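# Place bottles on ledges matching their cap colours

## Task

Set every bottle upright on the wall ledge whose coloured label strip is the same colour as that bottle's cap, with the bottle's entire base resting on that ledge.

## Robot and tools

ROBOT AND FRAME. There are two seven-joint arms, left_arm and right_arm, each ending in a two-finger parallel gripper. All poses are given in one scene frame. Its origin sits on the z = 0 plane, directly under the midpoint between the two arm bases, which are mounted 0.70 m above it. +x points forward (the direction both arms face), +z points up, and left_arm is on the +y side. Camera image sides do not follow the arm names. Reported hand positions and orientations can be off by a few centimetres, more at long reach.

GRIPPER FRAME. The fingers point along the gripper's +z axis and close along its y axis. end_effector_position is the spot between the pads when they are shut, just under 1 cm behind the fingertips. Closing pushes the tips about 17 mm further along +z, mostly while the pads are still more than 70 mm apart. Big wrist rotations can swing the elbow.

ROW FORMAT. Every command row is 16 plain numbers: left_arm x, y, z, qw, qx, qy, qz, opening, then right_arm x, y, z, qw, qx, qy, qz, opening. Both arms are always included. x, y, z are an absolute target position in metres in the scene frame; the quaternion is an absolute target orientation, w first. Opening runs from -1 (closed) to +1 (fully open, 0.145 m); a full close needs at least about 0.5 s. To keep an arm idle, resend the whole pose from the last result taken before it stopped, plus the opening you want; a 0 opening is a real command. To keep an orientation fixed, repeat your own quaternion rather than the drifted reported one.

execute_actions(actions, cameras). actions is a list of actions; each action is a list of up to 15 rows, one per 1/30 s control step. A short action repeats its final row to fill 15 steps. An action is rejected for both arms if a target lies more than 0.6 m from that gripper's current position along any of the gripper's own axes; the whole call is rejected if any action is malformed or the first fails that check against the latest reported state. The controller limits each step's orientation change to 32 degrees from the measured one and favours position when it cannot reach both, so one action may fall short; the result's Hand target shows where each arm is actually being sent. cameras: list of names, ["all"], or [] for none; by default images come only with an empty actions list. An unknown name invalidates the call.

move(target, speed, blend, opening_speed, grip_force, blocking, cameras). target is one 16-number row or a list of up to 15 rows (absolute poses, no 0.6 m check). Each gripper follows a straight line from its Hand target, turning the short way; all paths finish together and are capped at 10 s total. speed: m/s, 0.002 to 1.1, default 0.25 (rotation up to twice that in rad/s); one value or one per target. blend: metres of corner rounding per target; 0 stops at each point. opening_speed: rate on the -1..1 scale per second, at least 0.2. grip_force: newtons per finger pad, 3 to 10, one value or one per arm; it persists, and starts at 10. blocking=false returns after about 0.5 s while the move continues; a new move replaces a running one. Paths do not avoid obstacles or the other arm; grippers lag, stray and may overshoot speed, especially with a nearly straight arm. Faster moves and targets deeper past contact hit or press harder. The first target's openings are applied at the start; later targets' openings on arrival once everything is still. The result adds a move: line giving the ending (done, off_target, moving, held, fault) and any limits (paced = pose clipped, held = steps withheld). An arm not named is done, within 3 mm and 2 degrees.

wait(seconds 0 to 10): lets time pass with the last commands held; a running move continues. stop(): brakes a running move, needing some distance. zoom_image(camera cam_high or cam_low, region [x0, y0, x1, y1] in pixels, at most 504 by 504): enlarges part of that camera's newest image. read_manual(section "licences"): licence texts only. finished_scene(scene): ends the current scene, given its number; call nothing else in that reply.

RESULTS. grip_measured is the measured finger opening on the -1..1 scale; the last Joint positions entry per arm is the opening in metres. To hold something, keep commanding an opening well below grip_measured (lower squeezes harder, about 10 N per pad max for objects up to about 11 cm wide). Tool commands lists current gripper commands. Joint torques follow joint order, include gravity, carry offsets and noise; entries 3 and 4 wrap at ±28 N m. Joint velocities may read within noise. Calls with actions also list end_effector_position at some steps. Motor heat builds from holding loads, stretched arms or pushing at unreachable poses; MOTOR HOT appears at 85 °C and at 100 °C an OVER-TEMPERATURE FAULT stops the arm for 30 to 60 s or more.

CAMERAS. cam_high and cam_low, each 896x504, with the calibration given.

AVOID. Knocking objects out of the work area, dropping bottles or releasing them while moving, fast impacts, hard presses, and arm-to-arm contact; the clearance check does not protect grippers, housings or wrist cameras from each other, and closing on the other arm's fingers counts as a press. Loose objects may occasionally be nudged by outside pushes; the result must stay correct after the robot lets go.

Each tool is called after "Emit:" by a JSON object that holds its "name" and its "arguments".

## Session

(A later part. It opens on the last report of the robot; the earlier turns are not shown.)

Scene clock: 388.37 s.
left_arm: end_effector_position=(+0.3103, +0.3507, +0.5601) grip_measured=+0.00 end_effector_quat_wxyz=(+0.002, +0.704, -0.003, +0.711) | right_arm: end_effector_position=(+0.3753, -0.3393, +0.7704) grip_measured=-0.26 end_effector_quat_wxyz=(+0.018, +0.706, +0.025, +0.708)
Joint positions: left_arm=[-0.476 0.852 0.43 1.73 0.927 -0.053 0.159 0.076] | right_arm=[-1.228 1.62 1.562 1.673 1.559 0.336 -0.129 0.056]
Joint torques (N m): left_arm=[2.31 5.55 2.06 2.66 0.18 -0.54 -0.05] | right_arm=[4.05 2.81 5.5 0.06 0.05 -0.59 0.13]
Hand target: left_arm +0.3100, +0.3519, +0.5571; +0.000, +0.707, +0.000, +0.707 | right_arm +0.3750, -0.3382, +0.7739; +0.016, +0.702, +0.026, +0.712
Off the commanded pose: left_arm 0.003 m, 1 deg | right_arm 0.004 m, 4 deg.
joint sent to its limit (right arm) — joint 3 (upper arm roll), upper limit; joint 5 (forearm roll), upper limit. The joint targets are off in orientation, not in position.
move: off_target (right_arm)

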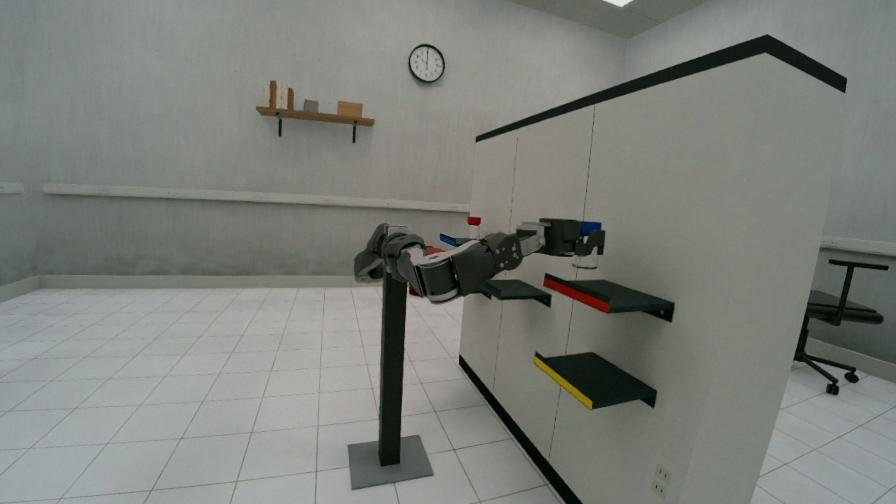

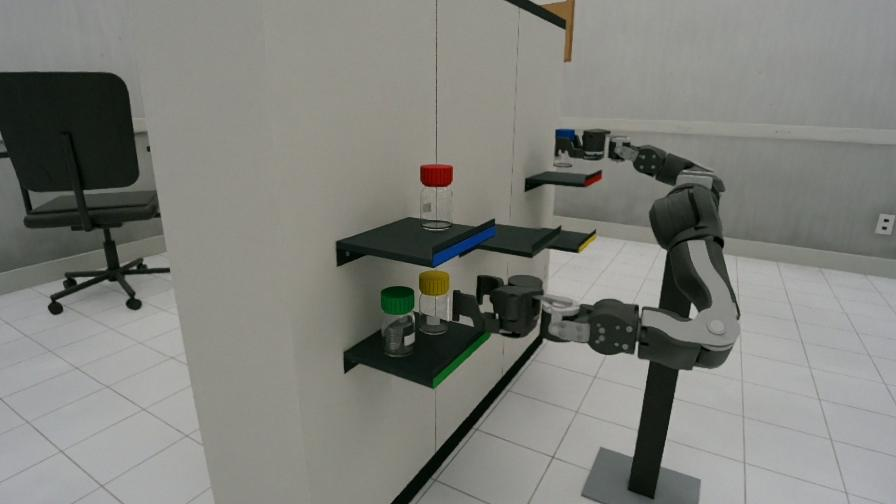

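Emit:
{"name": "move", "arguments": {"target": [0.38,0.351,0.557,0,0.7071,0,0.7071,0.0,0.375,-0.338,0.774,0,0.7071,0,0.7071,-0.6], "speed": 0.06, "cameras": ["cam_low"]}}

Emit:
{"name": "zoom_image", "arguments": {"camera": "cam_low", "region": [320, 220, 540, 400]}}

Scene clock: 404.70 s.
left_arm: end_effector_position=(+0.3801, +0.3509, +0.5607) grip_measured=+0.00 end_effector_quat_wxyz=(+0.000, +0.704, -0.002, +0.710) | right_arm: end_effector_position=(+0.3753, -0.3393, +0.7704) grip_measured=-0.26 end_effector_quat_wxyz=(+0.018, +0.706, +0.025, +0.708)
Joint positions: left_arm=[0.019 0.877 0.082 1.466 0.87 0.006 0.136 0.076] | right_arm=[-1.228 1.62 1.562 1.673 1.559 0.336 -0.129 0.056]
Joint torques (N m): left_arm=[5 5.68 1.83 2.84 0.17 -0.58 0.03] | right_arm=[4.18 2.94 5.53 -0.02 0.1 -0.59 0.11]
Hand target: left_arm +0.3800, +0.3509, +0.5570; +0.000, +0.707, +0.000, +0.707 | right_arm +0.3750, -0.3382, +0.7739; +0.016, +0.702, +0.026, +0.712
Off the commanded pose: left_arm 0.004 m, 1 deg | right_arm 0.004 m, 4 deg.
joint sent to its limit (right arm) — joint 3 (upper arm roll), upper limit; joint 5 (forearm roll), upper limit. The joint targets are off in orientation, not in position.
move: off_target (left_arm, right_arm)
Images, in order (width x height): cam_low 896x504.

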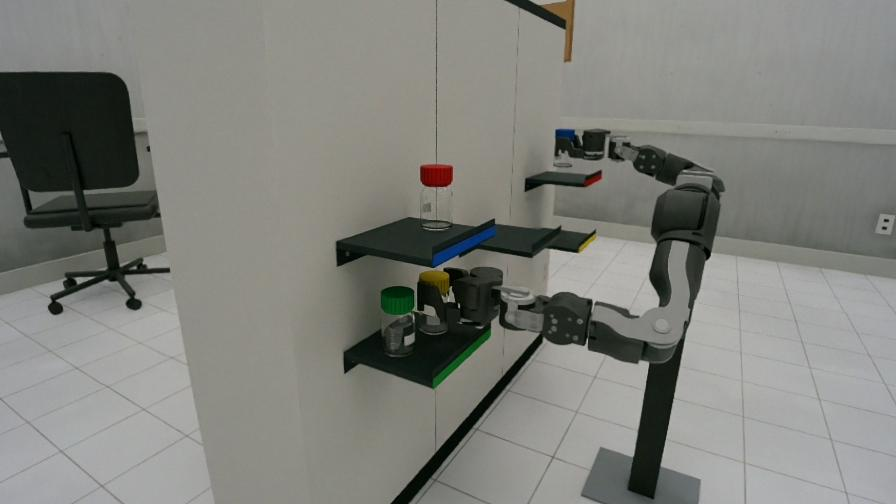

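Scaled by 2.291 from the camera's 896x504 image, which has a finer 1280x720 frame.

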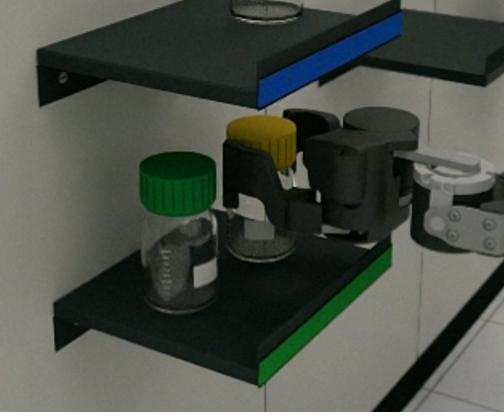

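Emit:
{"name": "move", "arguments": {"target": [[0.38,0.351,0.557,0,0.7071,0,0.7071,-0.6,0.375,-0.338,0.774,0,0.7071,0,0.7071,-0.6],[0.378,0.351,0.585,0,0.7071,0,0.7071,-0.6,0.375,-0.26,0.774,0,0.7071,0,0.7071,-0.6],[0.24,0.351,0.585,0,0.7071,0,0.7071,-0.6,0.36,-0.1,0.75,0,0.7071,0,0.7071,-0.6],[0.24,0.30,0.62,0,0.7071,0,0.7071,-0.6,0.38,0.065,0.69,0,0.7071,0,0.7071,-0.6]], "speed": [0.1,0.1,0.15,0.15], "blend": [0,0.004,0.03,0], "opening_speed": 0.8, "cameras": ["all"]}}

Emit:
{"name": "zoom_image", "arguments": {"camera": "cam_low", "region": [400, 150, 620, 310]}}

Emit:
{"name": "zoom_image", "arguments": {"camera": "cam_high", "region": [410, 200, 630, 340]}}

Scene clock: 428.97 s.
left_arm: end_effector_position=(+0.2402, +0.2990, +0.6173) grip_measured=-0.24 end_effector_quat_wxyz=(+0.003, +0.711, -0.001, +0.703) | right_arm: end_effector_position=(+0.3021, -0.0435, +0.6976) grip_measured=-0.26 end_effector_quat_wxyz=(-0.257, +0.640, +0.333, +0.643)
Joint positions: left_arm=[-0.778 0.568 0.845 2.277 0.938 0.268 0.141 0.057] | right_arm=[-1.311 1.998 1.321 2.209 1.559 -0.015 -0.191 0.056]
Joint torques (N m): left_arm=[0.73 2.81 2.48 3.82 0.2 -0.82 -0.03] | right_arm=[3.94 0.88 3.04 -0.01 0.05 -0.82 -0.09]
Hand target: left_arm +0.2400, +0.3000, +0.6199; +0.000, +0.707, +0.000, +0.707 | right_arm +0.3025, -0.0438, +0.6979; -0.259, +0.639, +0.329, +0.645
Off the commanded pose: left_arm 0.003 m, 1 deg | right_arm 0.134 m, 50 deg; orientation clipped.
joint read past its limit (right arm) — joint 2 (shoulder roll), upper limit.
joint sent to its limit (right arm) — joint 1 (shoulder pitch), lower limit; joint 2 (shoulder roll), upper limit; joint 5 (forearm roll), upper limit. The joint targets are off in position and orientation.
move: off_target (right_arm); limits=paced

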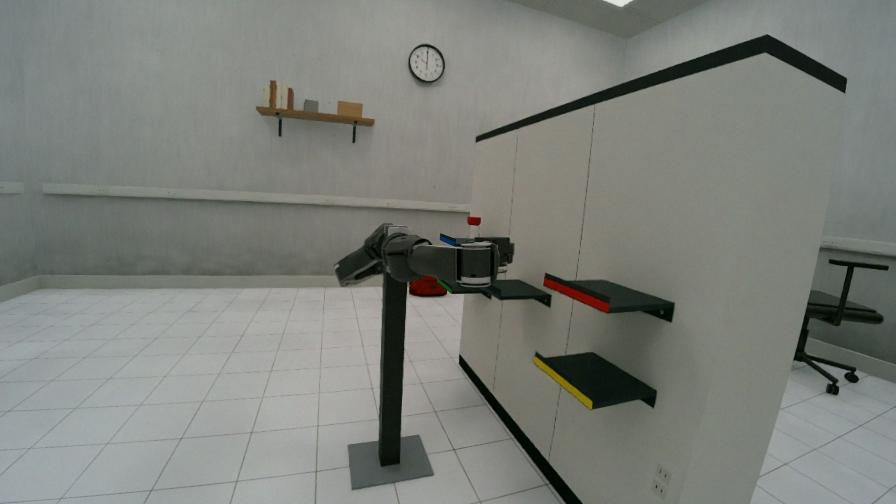

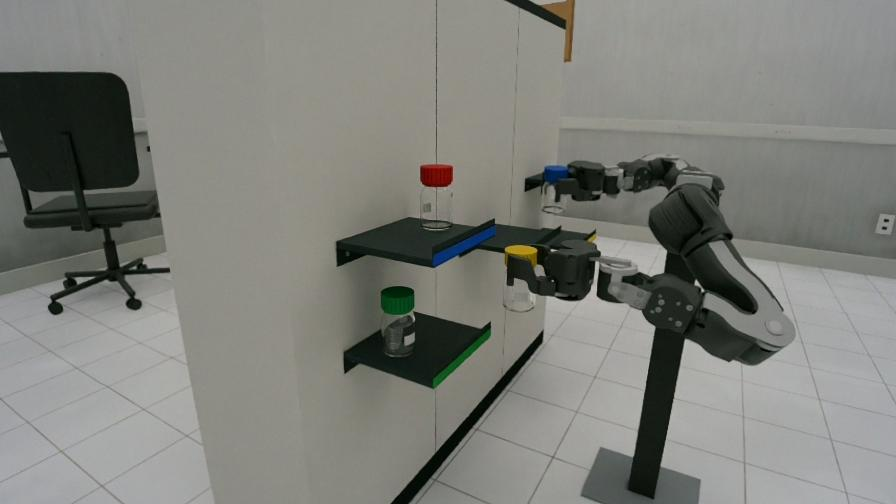

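Scaled by 2.291 from the camera's 896x504 image, which has a finer 1280x720 frame.

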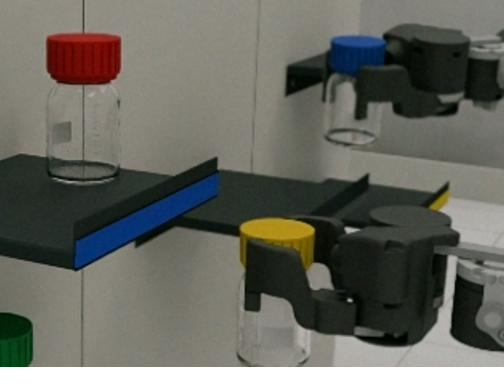

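Scaled by 2.291 from the camera's 896x504 image, which has a finer 1280x720 frame.

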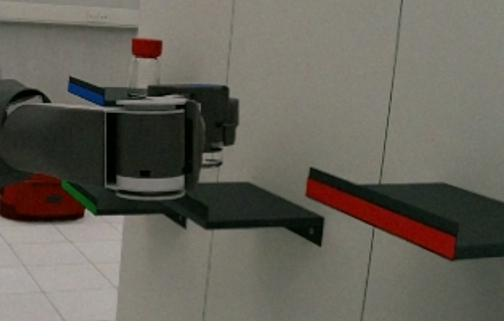

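Emit:
{"name": "move", "arguments": {"target": [[0.24,0.30,0.62,0,0.7071,0,0.7071,-0.6,0.25,-0.2,0.70,0,0.7071,0,0.7071,-0.6],[0.24,0.30,0.62,0,0.7071,0,0.7071,-0.6,0.25,-0.2,0.5,0,0.7071,0,0.7071,-0.6],[0.24,0.30,0.62,0,0.7071,0,0.7071,-0.6,0.28,-0.2,0.35,0,0.7071,0,0.7071,-0.6]], "speed": [0.12,0.15,0.15], "blend": [0.02,0.03,0], "cameras": ["all"]}}

Scene clock: 456.00 s.
left_arm: end_effector_position=(+0.2402, +0.2995, +0.6173) grip_measured=-0.24 end_effector_quat_wxyz=(+0.002, +0.711, +0.000, +0.703) | right_arm: end_effector_position=(+0.2790, -0.2010, +0.3471) grip_measured=-0.26 end_effector_quat_wxyz=(+0.004, +0.712, -0.001, +0.702)
Joint positions: left_arm=[-0.774 0.565 0.845 2.277 0.935 0.273 0.141 0.057] | right_arm=[-0.139 0.472 -0.584 1.125 0.439 -0.773 -0.363 0.056]
Joint torques (N m): left_arm=[0.8 2.78 2.48 3.85 0.2 -0.82 0.06] | right_arm=[2.2 2.86 1.05 3.25 -0.07 -0.77 0.17]
Hand target: left_arm +0.2400, +0.3000, +0.6200; +0.000, +0.707, +0.000, +0.707 | right_arm +0.2800, -0.2000, +0.3501; +0.000, +0.707, +0.000, +0.707
Off the commanded pose: left_arm 0.003 m, 1 deg | right_arm 0.003 m, 1 deg.
move: done

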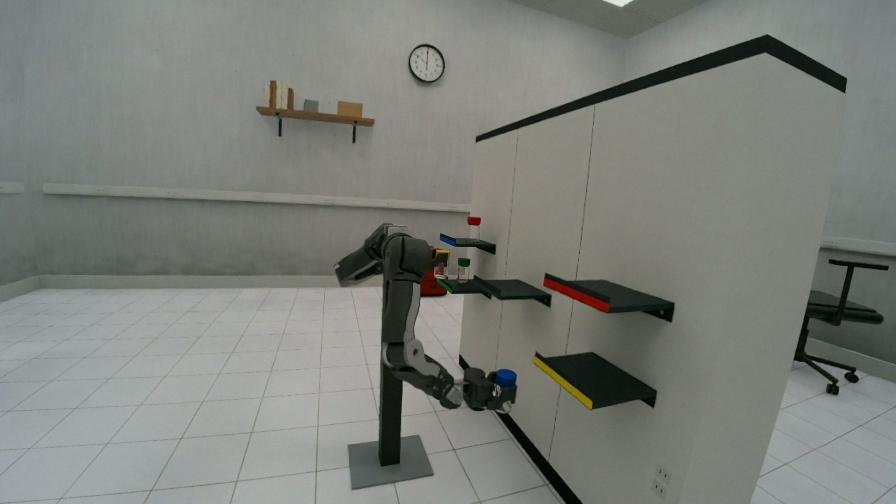

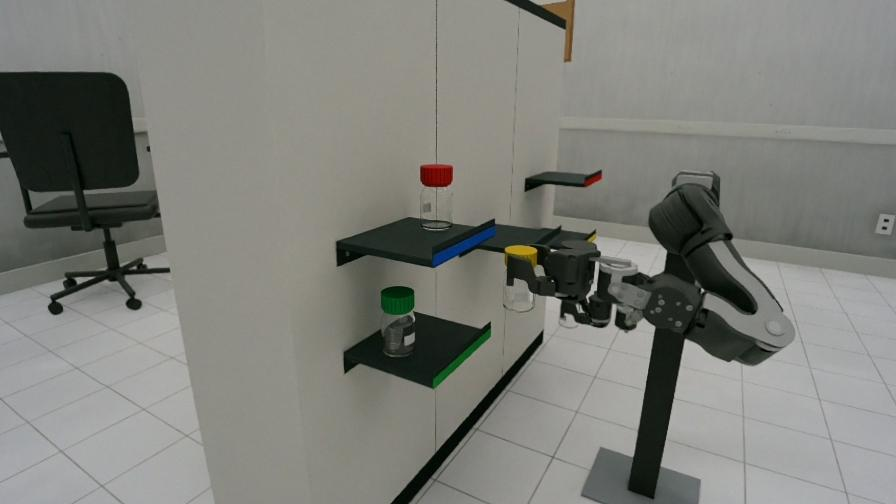

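Emit:
{"name": "move", "arguments": {"target": [[0.24,0.30,0.62,0,0.7071,0,0.7071,-0.6,0.36,-0.195,0.45,0,0.7071,0,0.7071,-0.6],[0.24,0.30,0.62,0,0.7071,0,0.7071,-0.6,0.37,-0.195,0.69,0,0.7071,0,0.7071,-0.6],[0.24,0.30,0.62,0,0.7071,0,0.7071,-0.6,0.378,0.06,0.69,0,0.7071,0,0.7071,-0.6]], "speed": [0.15,0.15,0.15], "blend": [0.02,0.03,0], "cameras": ["all"]}}

Scene clock: 469.77 s.
left_arm: end_effector_position=(+0.2402, +0.2995, +0.6173) grip_measured=-0.24 end_effector_quat_wxyz=(+0.002, +0.711, +0.000, +0.703) | right_arm: end_effector_position=(+0.3782, +0.0607, +0.6884) grip_measured=-0.26 end_effector_quat_wxyz=(-0.002, +0.710, +0.003, +0.704)
Joint positions: left_arm=[-0.774 0.565 0.845 2.277 0.935 0.273 0.141 0.057] | right_arm=[0.939 -0.177 -0.973 1.607 0.836 0.598 -1.343 0.056]
Joint torques (N m): left_arm=[0.8 2.81 2.5 3.84 0.2 -0.82 0.06] | right_arm=[6.53 -2.81 1.57 2.35 -0.56 -0.22 -0.2]
Hand target: left_arm +0.2400, +0.3000, +0.6201; +0.000, +0.707, +0.000, +0.707 | right_arm +0.3780, +0.0600, +0.6899; +0.000, +0.707, +0.000, +0.707
Off the commanded pose: left_arm 0.003 m, 1 deg | right_arm 0.002 m, 1 deg.
joint read past its limit (right arm) — joint 2 (shoulder roll), lower limit.
joint sent to its limit (right arm) — joint 2 (shoulder roll), lower limit. The joint targets still meet the commanded pose.
move: done

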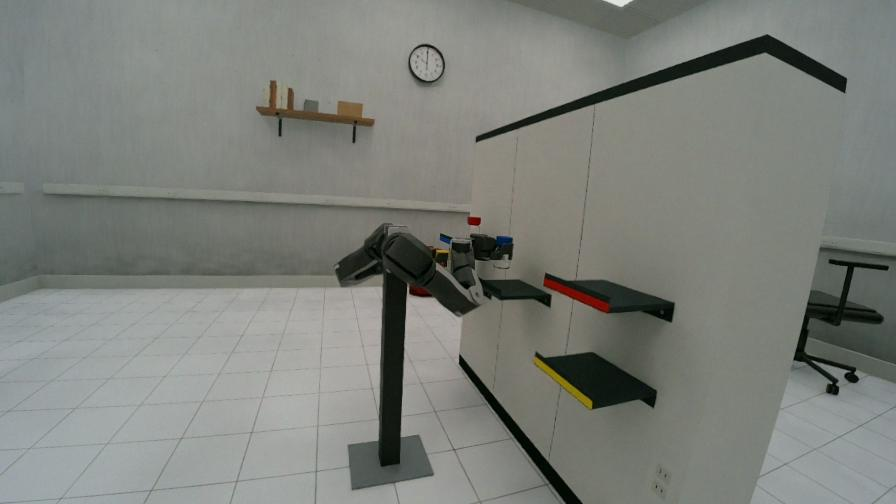

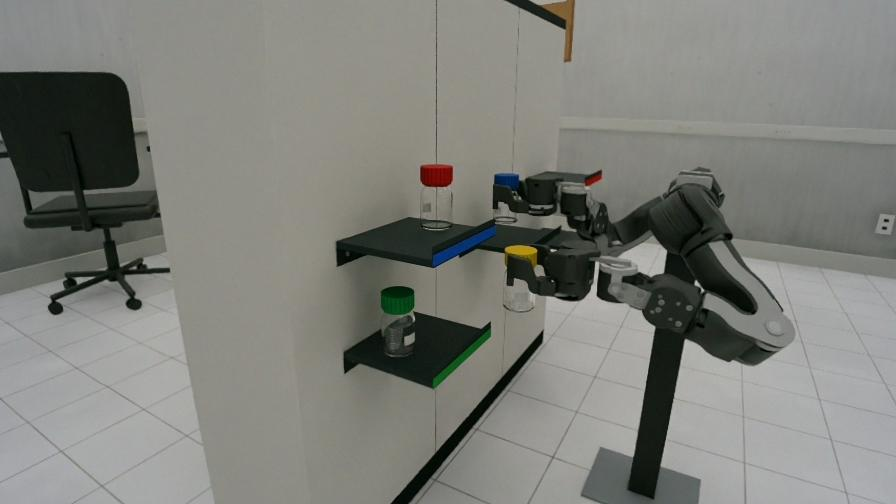

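Emit:
{"name": "move", "arguments": {"target": [[0.24,0.30,0.62,0,0.7071,0,0.7071,-0.6,0.378,0.06,0.653,0,0.7071,0,0.7071,-0.6],[0.24,0.30,0.62,0,0.7071,0,0.7071,-0.6,0.378,0.06,0.629,0,0.7071,0,0.7071,-0.6]], "speed": [0.1,0.03], "blend": [0.003,0]}}

Scene clock: 476.93 s.
left_arm: end_effector_position=(+0.2402, +0.2995, +0.6173) grip_measured=-0.24 end_effector_quat_wxyz=(+0.002, +0.711, +0.000, +0.703) | right_arm: end_effector_position=(+0.3768, +0.0591, +0.6384) grip_measured=-0.26 end_effector_quat_wxyz=(+0.000, +0.694, -0.004, +0.720)
Joint positions: left_arm=[-0.774 0.565 0.845 2.277 0.935 0.273 0.141 0.057] | right_arm=[0.824 -0.101 -1.101 1.567 0.707 0.386 -1.294 0.056]
Joint torques (N m): left_arm=[0.83 2.78 2.48 3.85 0.2 -0.82 0.06] | right_arm=[3.73 -2.73 2.77 1.59 0.33 0.12 0.15]
Hand target: left_arm +0.2400, +0.3000, +0.6200; +0.000, +0.707, +0.000, +0.707 | right_arm +0.3778, +0.0600, +0.6290; +0.000, +0.707, +0.000, +0.707
Off the commanded pose: left_arm 0.003 m, 1 deg | right_arm 0.009 m, 2 deg.
move: off_target (right_arm)

Emit:
{"name": "move", "arguments": {"target": [[0.24,0.30,0.62,0,0.7071,0,0.7071,-0.6,0.378,0.06,0.638,0,0.7071,0,0.7071,-0.6],[0.24,0.30,0.62,0,0.7071,0,0.7071,-0.6,0.378,0.06,0.638,0,0.7071,0,0.7071,0.05],[0.24,0.30,0.70,0,0.7071,0,0.7071,-0.6,0.29,0.0,0.66,0,0.7071,0,0.7071,0.05],[0.30,0.25,0.77,0,0.7071,0,0.7071,-0.6,0.28,-0.22,0.66,0,0.7071,0,0.7071,0.05]], "speed": [0.05,0.1,0.1,0.15], "blend": [0,0,0.01,0], "opening_speed": 0.6, "cameras": ["all"]}}

Emit:
{"name": "zoom_image", "arguments": {"camera": "cam_low", "region": [400, 150, 620, 310]}}

Scene clock: 495.07 s.
left_arm: end_effector_position=(+0.3003, +0.2498, +0.7691) grip_measured=-0.24 end_effector_quat_wxyz=(-0.002, +0.685, -0.014, +0.728) | right_arm: end_effector_position=(+0.2810, -0.2208, +0.6598) grip_measured=+0.05 end_effector_quat_wxyz=(-0.028, +0.690, +0.029, +0.723)
Joint positions: left_arm=[0.268 1.108 0.415 2.289 1.584 0.782 -0.648 0.057] | right_arm=[0.091 1.941 -0.616 2.44 1.382 -0.644 -0.726 0.079]
Joint torques (N m): left_arm=[5.05 5.1 1.44 0.27 -0.05 -0.51 -0.08] | right_arm=[2.28 5.71 1.81 0.8 -0.18 -0.45 0.16]
Hand target: left_arm +0.3002, +0.2502, +0.7697; -0.004, +0.685, -0.013, +0.729 | right_arm +0.2808, -0.2205, +0.6598; -0.029, +0.689, +0.029, +0.723
Off the commanded pose: left_arm 0.001 m, 4 deg | right_arm 0.001 m, 5 deg.
joint sent to its limit (left arm) — joint 5 (forearm roll), upper limit; joint 6 (wrist pitch), upper limit. The joint targets are off in orientation, not in position.
joint sent to its limit (right arm) — joint 4 (elbow), upper limit, where the elbow is as bent as it goes. The joint targets are off in orientation, not in position.
move: off_target (left_arm, right_arm)

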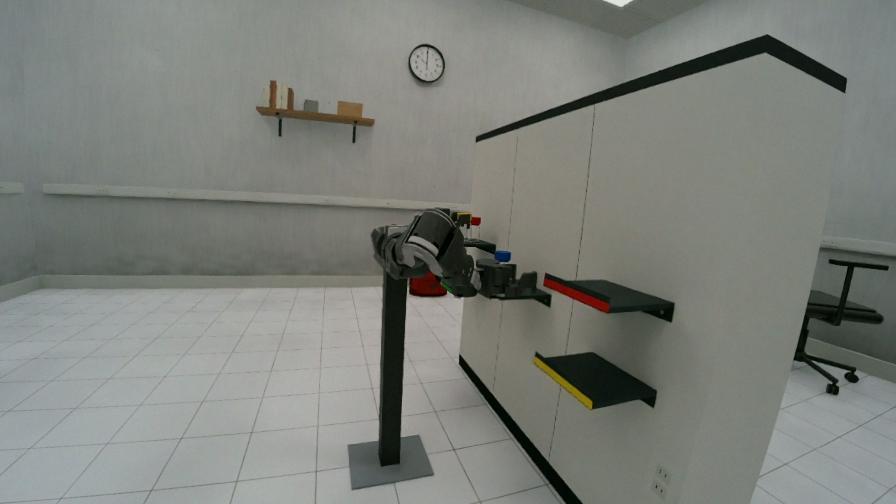

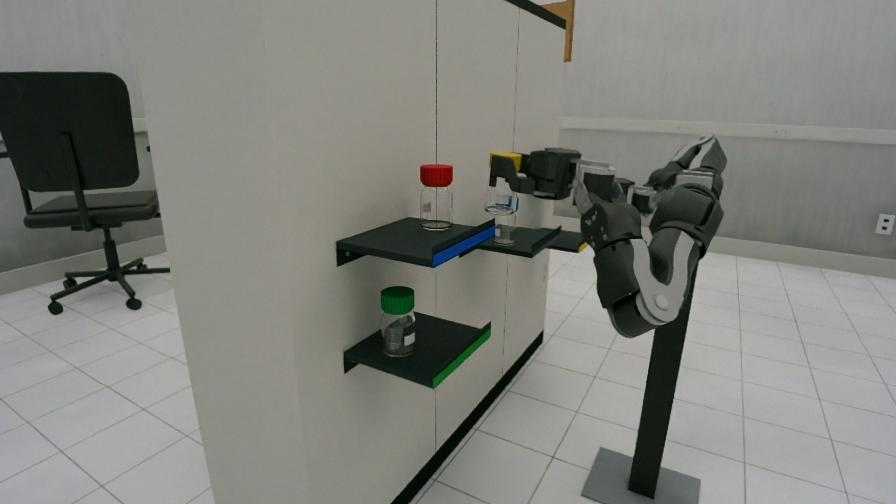

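Scaled by 2.291 from the camera's 896x504 image, which has a finer 1280x720 frame.

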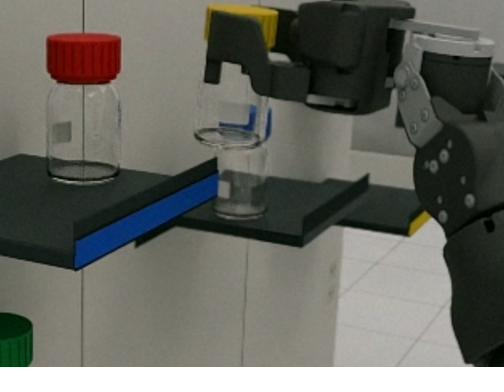

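Emit:
{"name": "move", "arguments": {"target": [[0.37,0.10,0.78,0,0.7071,0,0.7071,-0.6,0.28,-0.22,0.66,0,0.7071,0,0.7071,0.05],[0.38,-0.043,0.77,0,0.7071,0,0.7071,-0.6,0.28,-0.24,0.66,0,0.7071,0,0.7071,0.05]], "speed": [0.12,0.12], "blend": [0.02,0], "cameras": ["all"]}}

Emit:
{"name": "zoom_image", "arguments": {"camera": "cam_low", "region": [400, 150, 620, 310]}}

Emit:
{"name": "zoom_image", "arguments": {"camera": "cam_high", "region": [410, 200, 630, 340]}}

Scene clock: 506.33 s.
left_arm: end_effector_position=(+0.3806, -0.0428, +0.7673) grip_measured=-0.24 end_effector_quat_wxyz=(+0.000, +0.711, -0.001, +0.703) | right_arm: end_effector_position=(+0.2803, -0.2401, +0.6612) grip_measured=+0.05 end_effector_quat_wxyz=(+0.000, +0.705, -0.002, +0.709)
Joint positions: left_arm=[1.328 -0.091 -0.967 1.615 1.318 0.62 -1.551 0.057] | right_arm=[0.184 1.996 -0.68 2.44 1.494 -0.627 -0.712 0.079]
Joint torques (N m): left_arm=[10.22 -1.07 2.06 1.59 -0.56 -0.19 0.13] | right_arm=[2.23 5.47 1.63 0.32 -0.16 -0.24 0.17]
Hand target: left_arm +0.3800, -0.0430, +0.7700; +0.000, +0.707, +0.000, +0.707 | right_arm +0.2800, -0.2401, +0.6600; +0.000, +0.707, +0.000, +0.707
Off the commanded pose: left_arm 0.003 m, 1 deg | right_arm 0.001 m, 0 deg.
joint sent to its limit (right arm) — joint 2 (shoulder roll), upper limit. The joint targets still meet the commanded pose.
move: done

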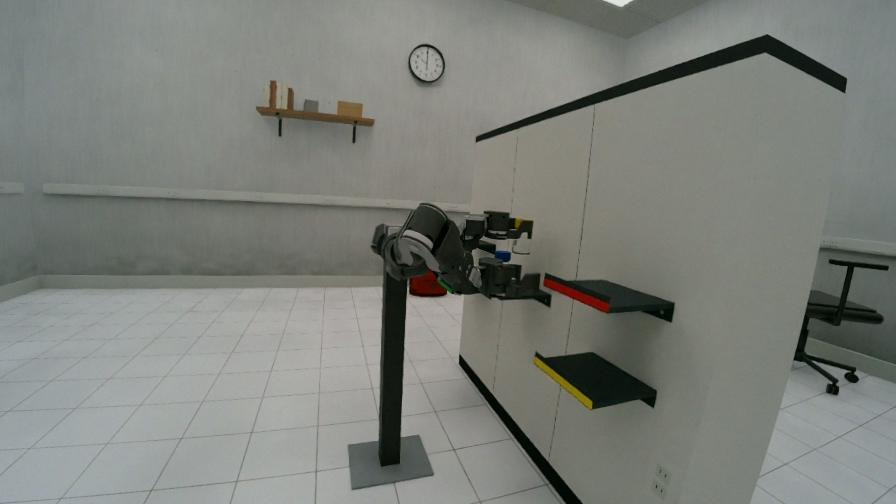

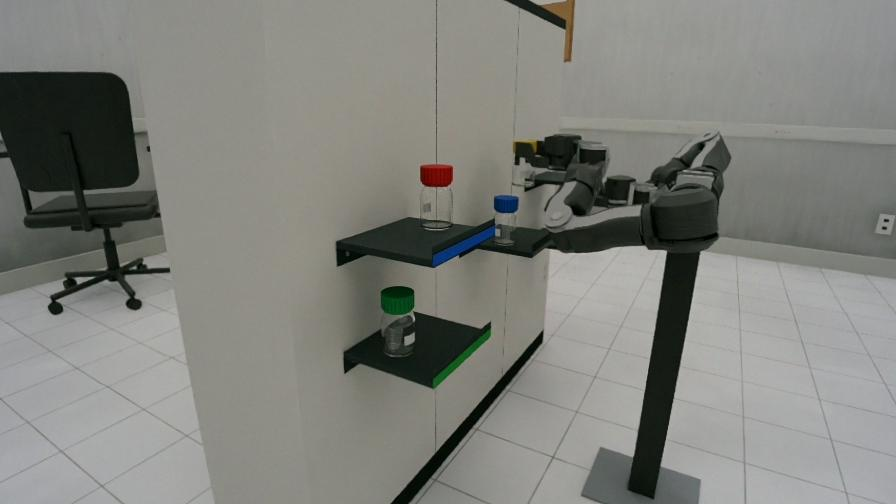

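Scaled by 2.291 from the camera's 896x504 image, which has a finer 1280x720 frame.

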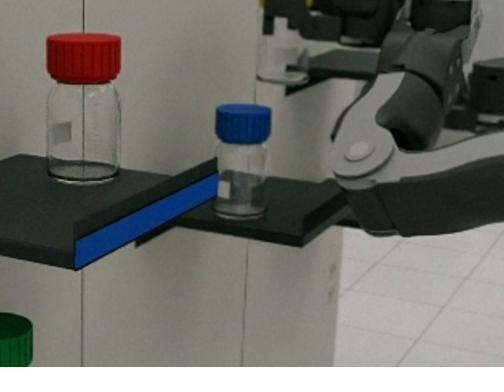

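Scaled by 2.291 from the camera's 896x504 image, which has a finer 1280x720 frame.

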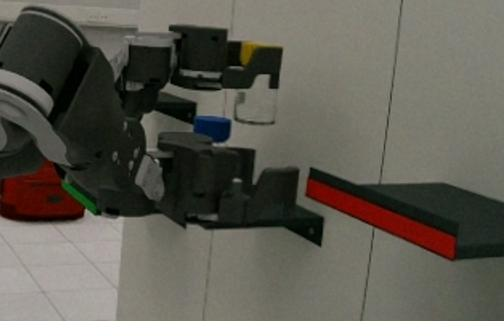

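Emit:
{"name": "move", "arguments": {"target": [[0.38,-0.043,0.67,0,0.7071,0,0.7071,-0.6,0.28,-0.24,0.66,0,0.7071,0,0.7071,0.05],[0.38,-0.043,0.638,0,0.7071,0,0.7071,-0.6,0.28,-0.24,0.66,0,0.7071,0,0.7071,0.05]], "speed": [0.1,0.03], "blend": [0.003,0], "cameras": ["all"]}}

Emit:
{"name": "zoom_image", "arguments": {"camera": "cam_low", "region": [400, 150, 620, 310]}}

Emit:
{"name": "zoom_image", "arguments": {"camera": "cam_high", "region": [410, 200, 630, 340]}}

Scene clock: 522.37 s.
left_arm: end_effector_position=(+0.3792, -0.0424, +0.6489) grip_measured=-0.24 end_effector_quat_wxyz=(+0.000, +0.693, +0.004, +0.721) | right_arm: end_effector_position=(+0.2803, -0.2401, +0.6612) grip_measured=+0.05 end_effector_quat_wxyz=(+0.000, +0.705, -0.002, +0.709)
Joint positions: left_arm=[1.051 0.049 -1.288 1.643 1.012 0.246 -1.444 0.057] | right_arm=[0.184 1.996 -0.68 2.44 1.494 -0.627 -0.712 0.079]
Joint torques (N m): left_arm=[5.24 -1.23 2.24 1.31 0.41 -0.09 0.2] | right_arm=[2.25 5.66 1.52 0.34 -0.16 -0.23 0.17]
Hand target: left_arm +0.3797, -0.0430, +0.6380; +0.000, +0.707, +0.000, +0.707 | right_arm +0.2800, -0.2401, +0.6600; +0.000, +0.707, +0.000, +0.707
Off the commanded pose: left_arm 0.011 m, 2 deg | right_arm 0.001 m, 0 deg.
joint sent to its limit (right arm) — joint 2 (shoulder roll), upper limit. The joint targets still meet the commanded pose.
move: off_target (left_arm)

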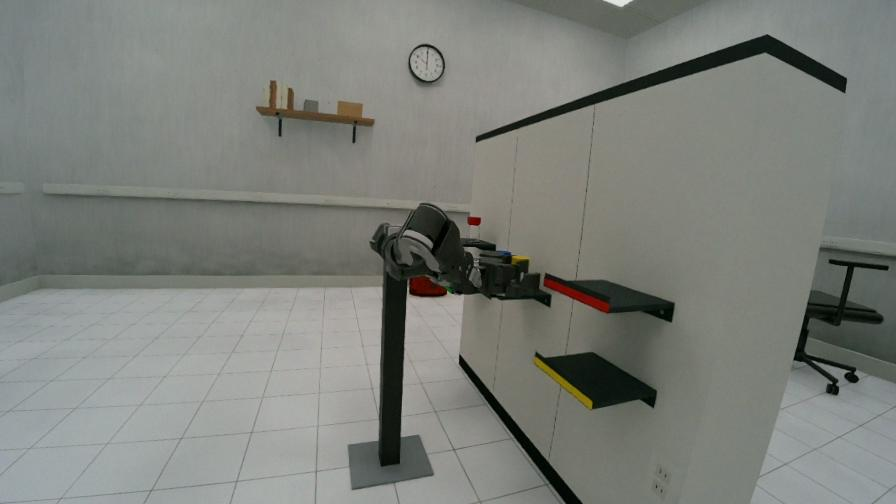

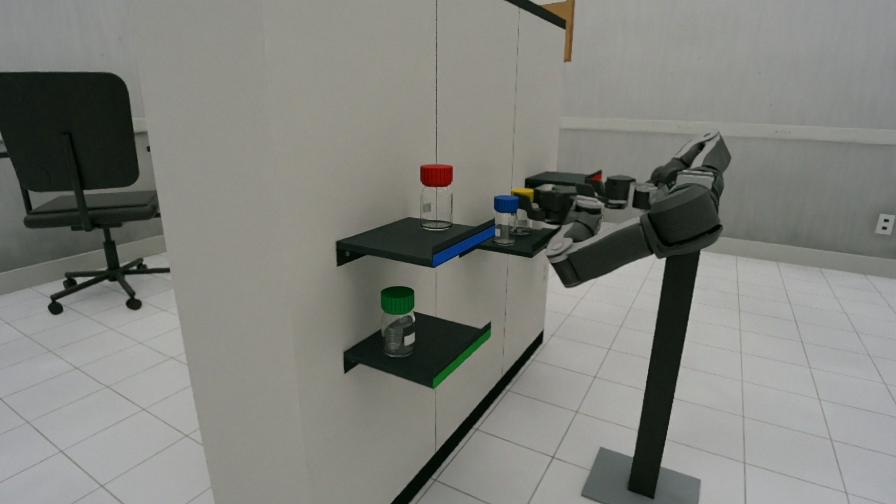

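Scaled by 2.291 from the camera's 896x504 image, which has a finer 1280x720 frame.

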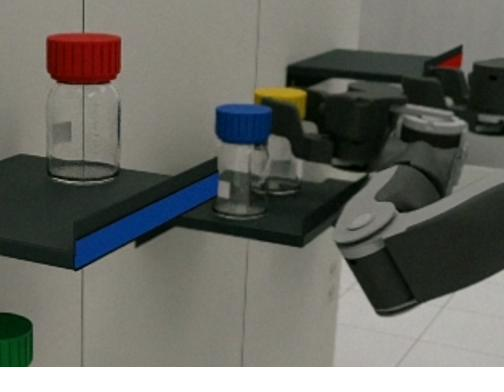

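Scaled by 2.291 from the camera's 896x504 image, which has a finer 1280x720 frame.

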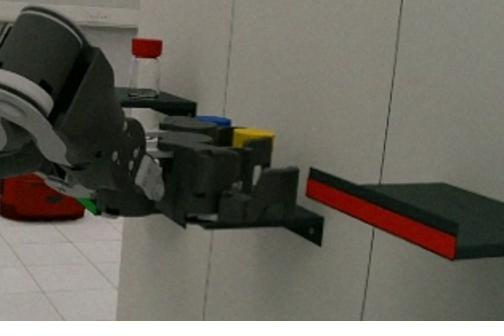

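Emit:
{"name": "move", "arguments": {"target": [[0.38,-0.043,0.648,0,0.7071,0,0.7071,-0.6,0.28,-0.24,0.66,0,0.7071,0,0.7071,0.05],[0.38,-0.043,0.648,0,0.7071,0,0.7071,0.0,0.28,-0.24,0.66,0,0.7071,0,0.7071,0.05],[0.29,-0.043,0.655,0,0.7071,0,0.7071,0.0,0.28,-0.24,0.66,0,0.7071,0,0.7071,0.05],[0.29,0.06,0.65,0,0.7071,0,0.7071,0.0,0.28,-0.24,0.66,0,0.7071,0,0.7071,0.05]], "speed": [0.05,0.1,0.1,0.12], "blend": [0,0,0.01,0], "opening_speed": 0.6, "cameras": ["all"]}}

Emit:
{"name": "zoom_image", "arguments": {"camera": "cam_low", "region": [400, 150, 620, 310]}}

Emit:
{"name": "zoom_image", "arguments": {"camera": "cam_high", "region": [410, 200, 630, 340]}}

Scene clock: 539.77 s.
left_arm: end_effector_position=(+0.2904, +0.0615, +0.6504) grip_measured=+0.00 end_effector_quat_wxyz=(-0.004, +0.706, +0.002, +0.708) | right_arm: end_effector_position=(+0.2803, -0.2401, +0.6612) grip_measured=+0.05 end_effector_quat_wxyz=(+0.000, +0.705, -0.002, +0.709)
Joint positions: left_arm=[0.544 0.364 -0.975 2.369 0.843 0.645 -1.458 0.076] | right_arm=[0.184 1.996 -0.68 2.44 1.494 -0.627 -0.712 0.079]
Joint torques (N m): left_arm=[5.08 -0.36 0.94 3.26 -0.28 -0.22 0.23] | right_arm=[2.33 5.55 1.5 0.44 -0.15 -0.25 0.2]
Hand target: left_arm +0.2900, +0.0600, +0.6500; +0.000, +0.707, +0.000, +0.707 | right_arm +0.2800, -0.2401, +0.6600; +0.000, +0.707, +0.000, +0.707
Off the commanded pose: left_arm 0.002 m, 1 deg | right_arm 0.001 m, 0 deg.
joint sent to its limit (right arm) — joint 2 (shoulder roll), upper limit. The joint targets still meet the commanded pose.
move: done

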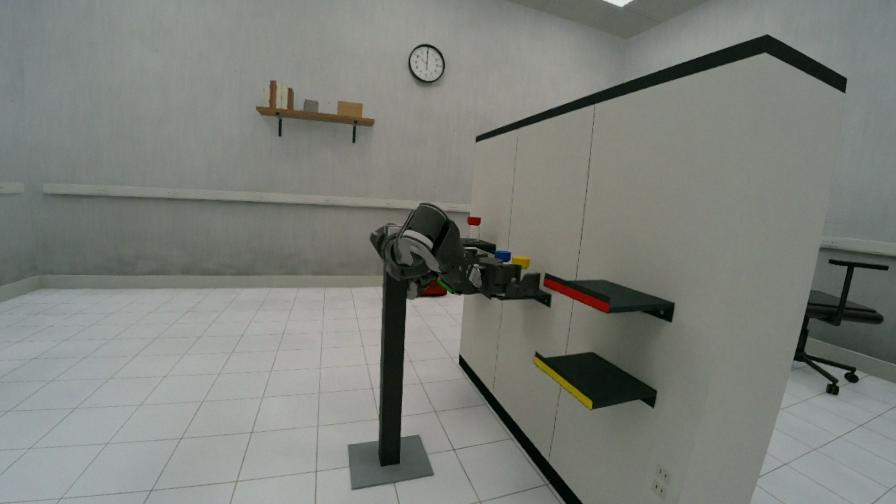

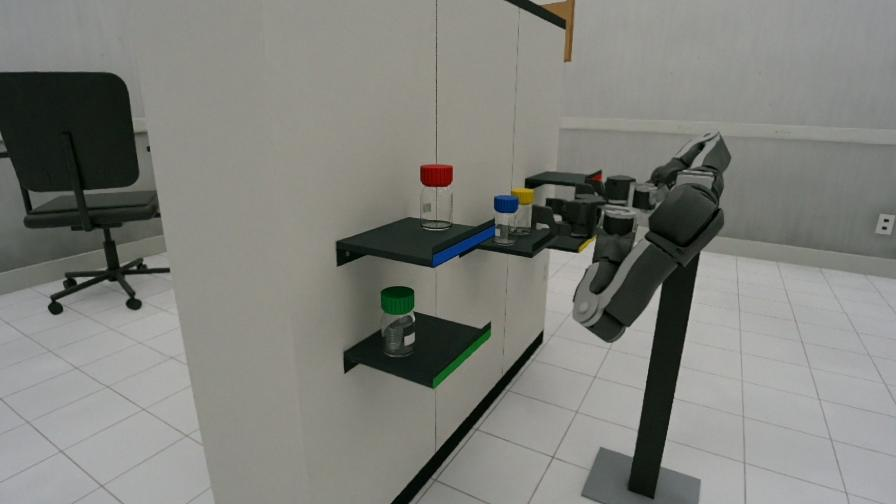

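Scaled by 2.291 from the camera's 896x504 image, which has a finer 1280x720 frame.

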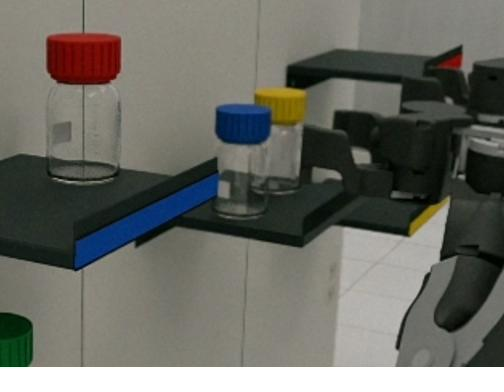

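Scaled by 2.291 from the camera's 896x504 image, which has a finer 1280x720 frame.

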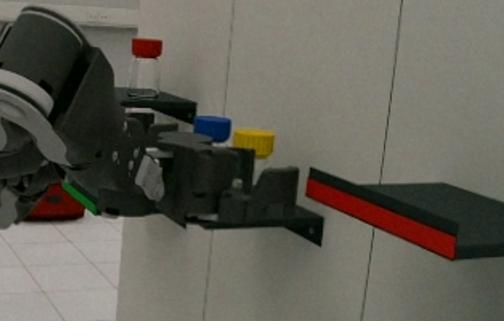

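Emit:
{"name": "move", "arguments": {"target": [[0.377,0.055,0.645,0,0.7071,0,0.7071,0.0,0.28,-0.22,0.5,0,0.7071,0,0.7071,0.0],[0.377,0.055,0.645,0,0.7071,0,0.7071,-0.6,0.28,-0.2,0.35,0,0.7071,0,0.7071,0.0],[0.377,0.055,0.70,0,0.7071,0,0.7071,-0.6,0.36,-0.195,0.45,0,0.7071,0,0.7071,0.0],[0.33,0.2,0.74,0,0.7071,0,0.7071,-0.6,0.37,-0.195,0.65,0,0.7071,0,0.7071,0.0],[0.25,0.28,0.80,0,0.7071,0,0.7071,-0.6,0.37,-0.195,0.74,0,0.7071,0,0.7071,0.0],[0.25,0.45,0.80,0,0.7071,0,0.7071,-0.6,0.378,-0.1,0.75,0,0.7071,0,0.7071,0.0]], "speed": [0.08,0.15,0.15,0.15,0.15,0.15], "blend": [0,0,0.01,0.02,0.03,0], "opening_speed": 0.6, "cameras": ["all"]}}

Emit:
{"name": "zoom_image", "arguments": {"camera": "cam_low", "region": [400, 150, 620, 310]}}

Emit:
{"name": "zoom_image", "arguments": {"camera": "cam_high", "region": [410, 200, 630, 340]}}

Scene clock: 578.23 s.
left_arm: end_effector_position=(+0.2499, +0.4524, +0.7967) grip_measured=-0.24 end_effector_quat_wxyz=(-0.001, +0.710, +0.005, +0.704) | right_arm: end_effector_position=(+0.3779, -0.0993, +0.7498) grip_measured=+0.00 end_effector_quat_wxyz=(-0.004, +0.707, +0.000, +0.707)
Joint positions: left_arm=[-0.707 1.275 1.572 1.453 1.13 0.781 0.587 0.057] | right_arm=[1.046 0.437 -0.644 2.044 1.364 0.784 -1.287 0.076]
Joint torques (N m): left_arm=[2.57 7.87 2.81 2 0.39 -0.61 0.26] | right_arm=[6.4 0.44 2.1 0.88 -0.39 -0.03 -0.16]
Hand target: left_arm +0.2500, +0.4500, +0.8000; +0.000, +0.707, +0.000, +0.707 | right_arm +0.3780, -0.1000, +0.7499; +0.000, +0.707, +0.000, +0.707
Off the commanded pose: left_arm 0.004 m, 1 deg | right_arm 0.001 m, 0 deg.
joint sent to its limit (left arm) — joint 3 (upper arm roll), upper limit. The joint targets still meet the commanded pose.
joint sent to its limit (right arm) — joint 6 (wrist pitch), upper limit. The joint targets still meet the commanded pose.
move: off_target (left_arm)

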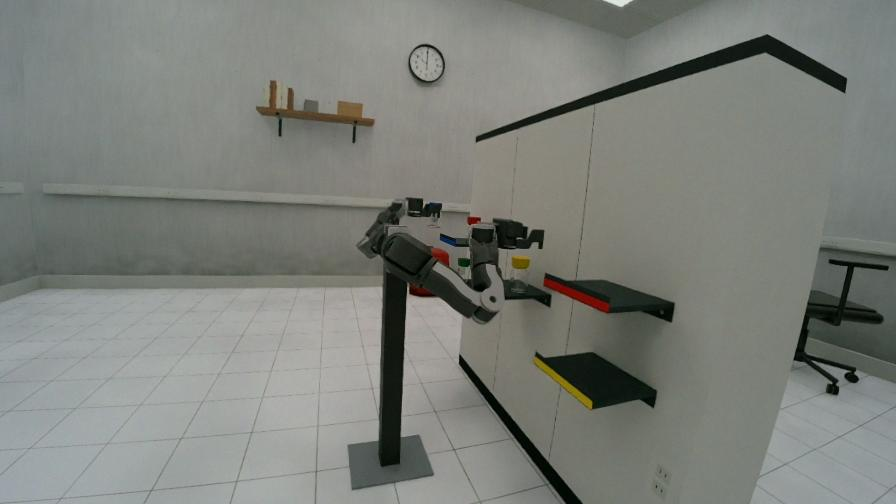

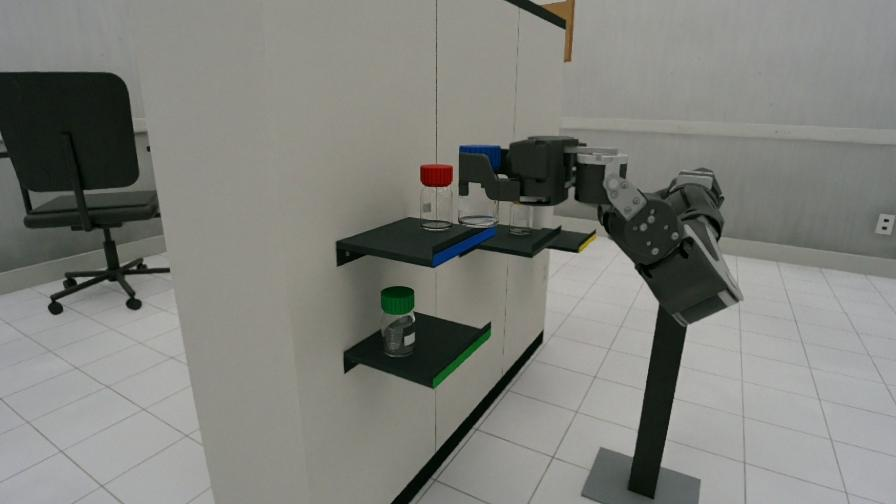

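Scaled by 2.291 from the camera's 896x504 image, which has a finer 1280x720 frame.

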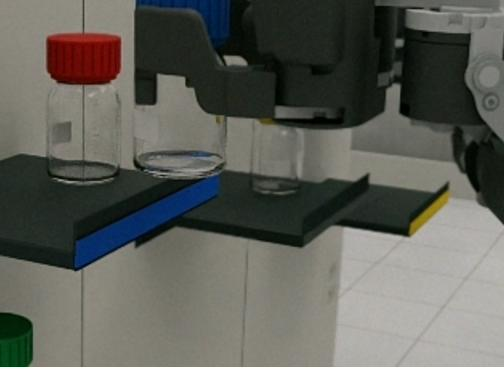

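Scaled by 2.291 from the camera's 896x504 image, which has a finer 1280x720 frame.

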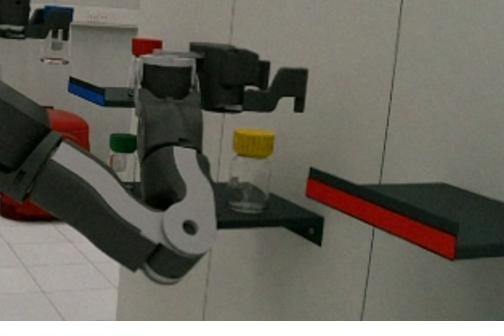

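Emit:
{"name": "move", "arguments": {"target": [[0.30,0.455,0.80,0,0.7071,0,0.7071,-0.6,0.379,-0.07,0.75,0,0.7071,0,0.7071,0.08],[0.38,0.455,0.79,0,0.7071,0,0.7071,-0.6,0.379,-0.038,0.75,0,0.7071,0,0.7071,0.08]], "speed": [0.12,0.12], "blend": [0.02,0], "cameras": ["all"]}}

Emit:
{"name": "zoom_image", "arguments": {"camera": "cam_low", "region": [400, 120, 620, 280]}}

Emit:
{"name": "zoom_image", "arguments": {"camera": "cam_high", "region": [410, 200, 630, 340]}}

Scene clock: 593.23 s.
left_arm: end_effector_position=(+0.3806, +0.4549, +0.7873) grip_measured=-0.24 end_effector_quat_wxyz=(-0.001, +0.712, +0.000, +0.702) | right_arm: end_effector_position=(+0.3789, -0.0373, +0.7501) grip_measured=+0.08 end_effector_quat_wxyz=(-0.003, +0.707, +0.001, +0.707)
Joint positions: left_arm=[-0.911 1.75 1.236 0.998 1.483 0.338 0.427 0.057] | right_arm=[1.095 0.163 -0.766 1.919 1.25 0.784 -1.417 0.082]
Joint torques (N m): left_arm=[5.87 5.47 3.43 0.4 0.48 -0.89 0.12] | right_arm=[6.29 -0.78 2.33 1.32 -0.43 0.02 -0.17]
Motor temperatures (°C): left_arm=[24 25 25 22 22 25 21] | right_arm=[24 23 24 19 20 20 21]
Hand target: left_arm +0.3799, +0.4551, +0.7900; +0.000, +0.707, +0.000, +0.707 | right_arm +0.3790, -0.0381, +0.7500; +0.000, +0.707, +0.000, +0.707
Off the commanded pose: left_arm 0.003 m, 1 deg | right_arm 0.001 m, 0 deg.
move: done

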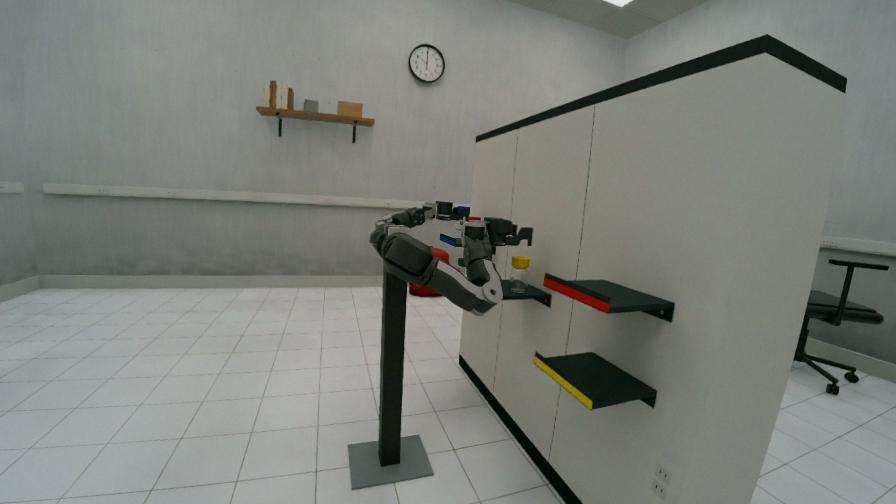

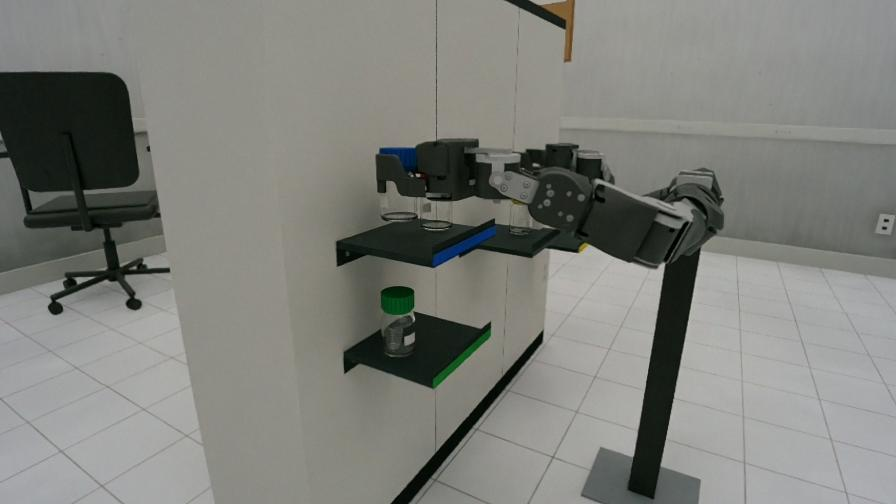

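Scaled by 2.291 from the camera's 896x504 image, which has a finer 1280x720 frame.

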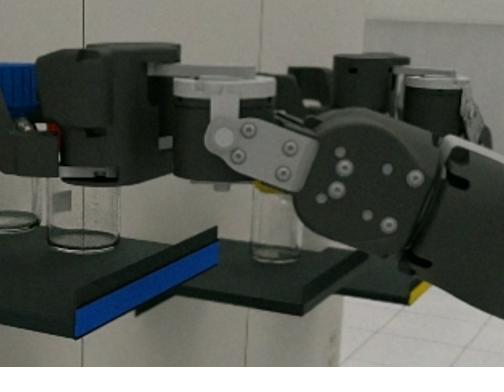

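Scaled by 2.291 from the camera's 896x504 image, which has a finer 1280x720 frame.

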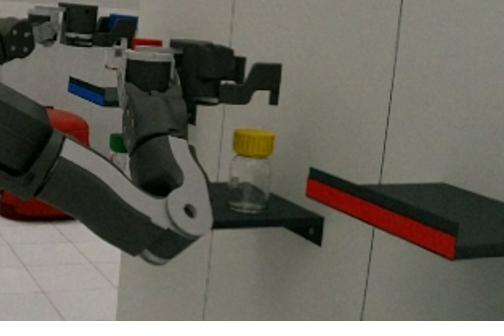

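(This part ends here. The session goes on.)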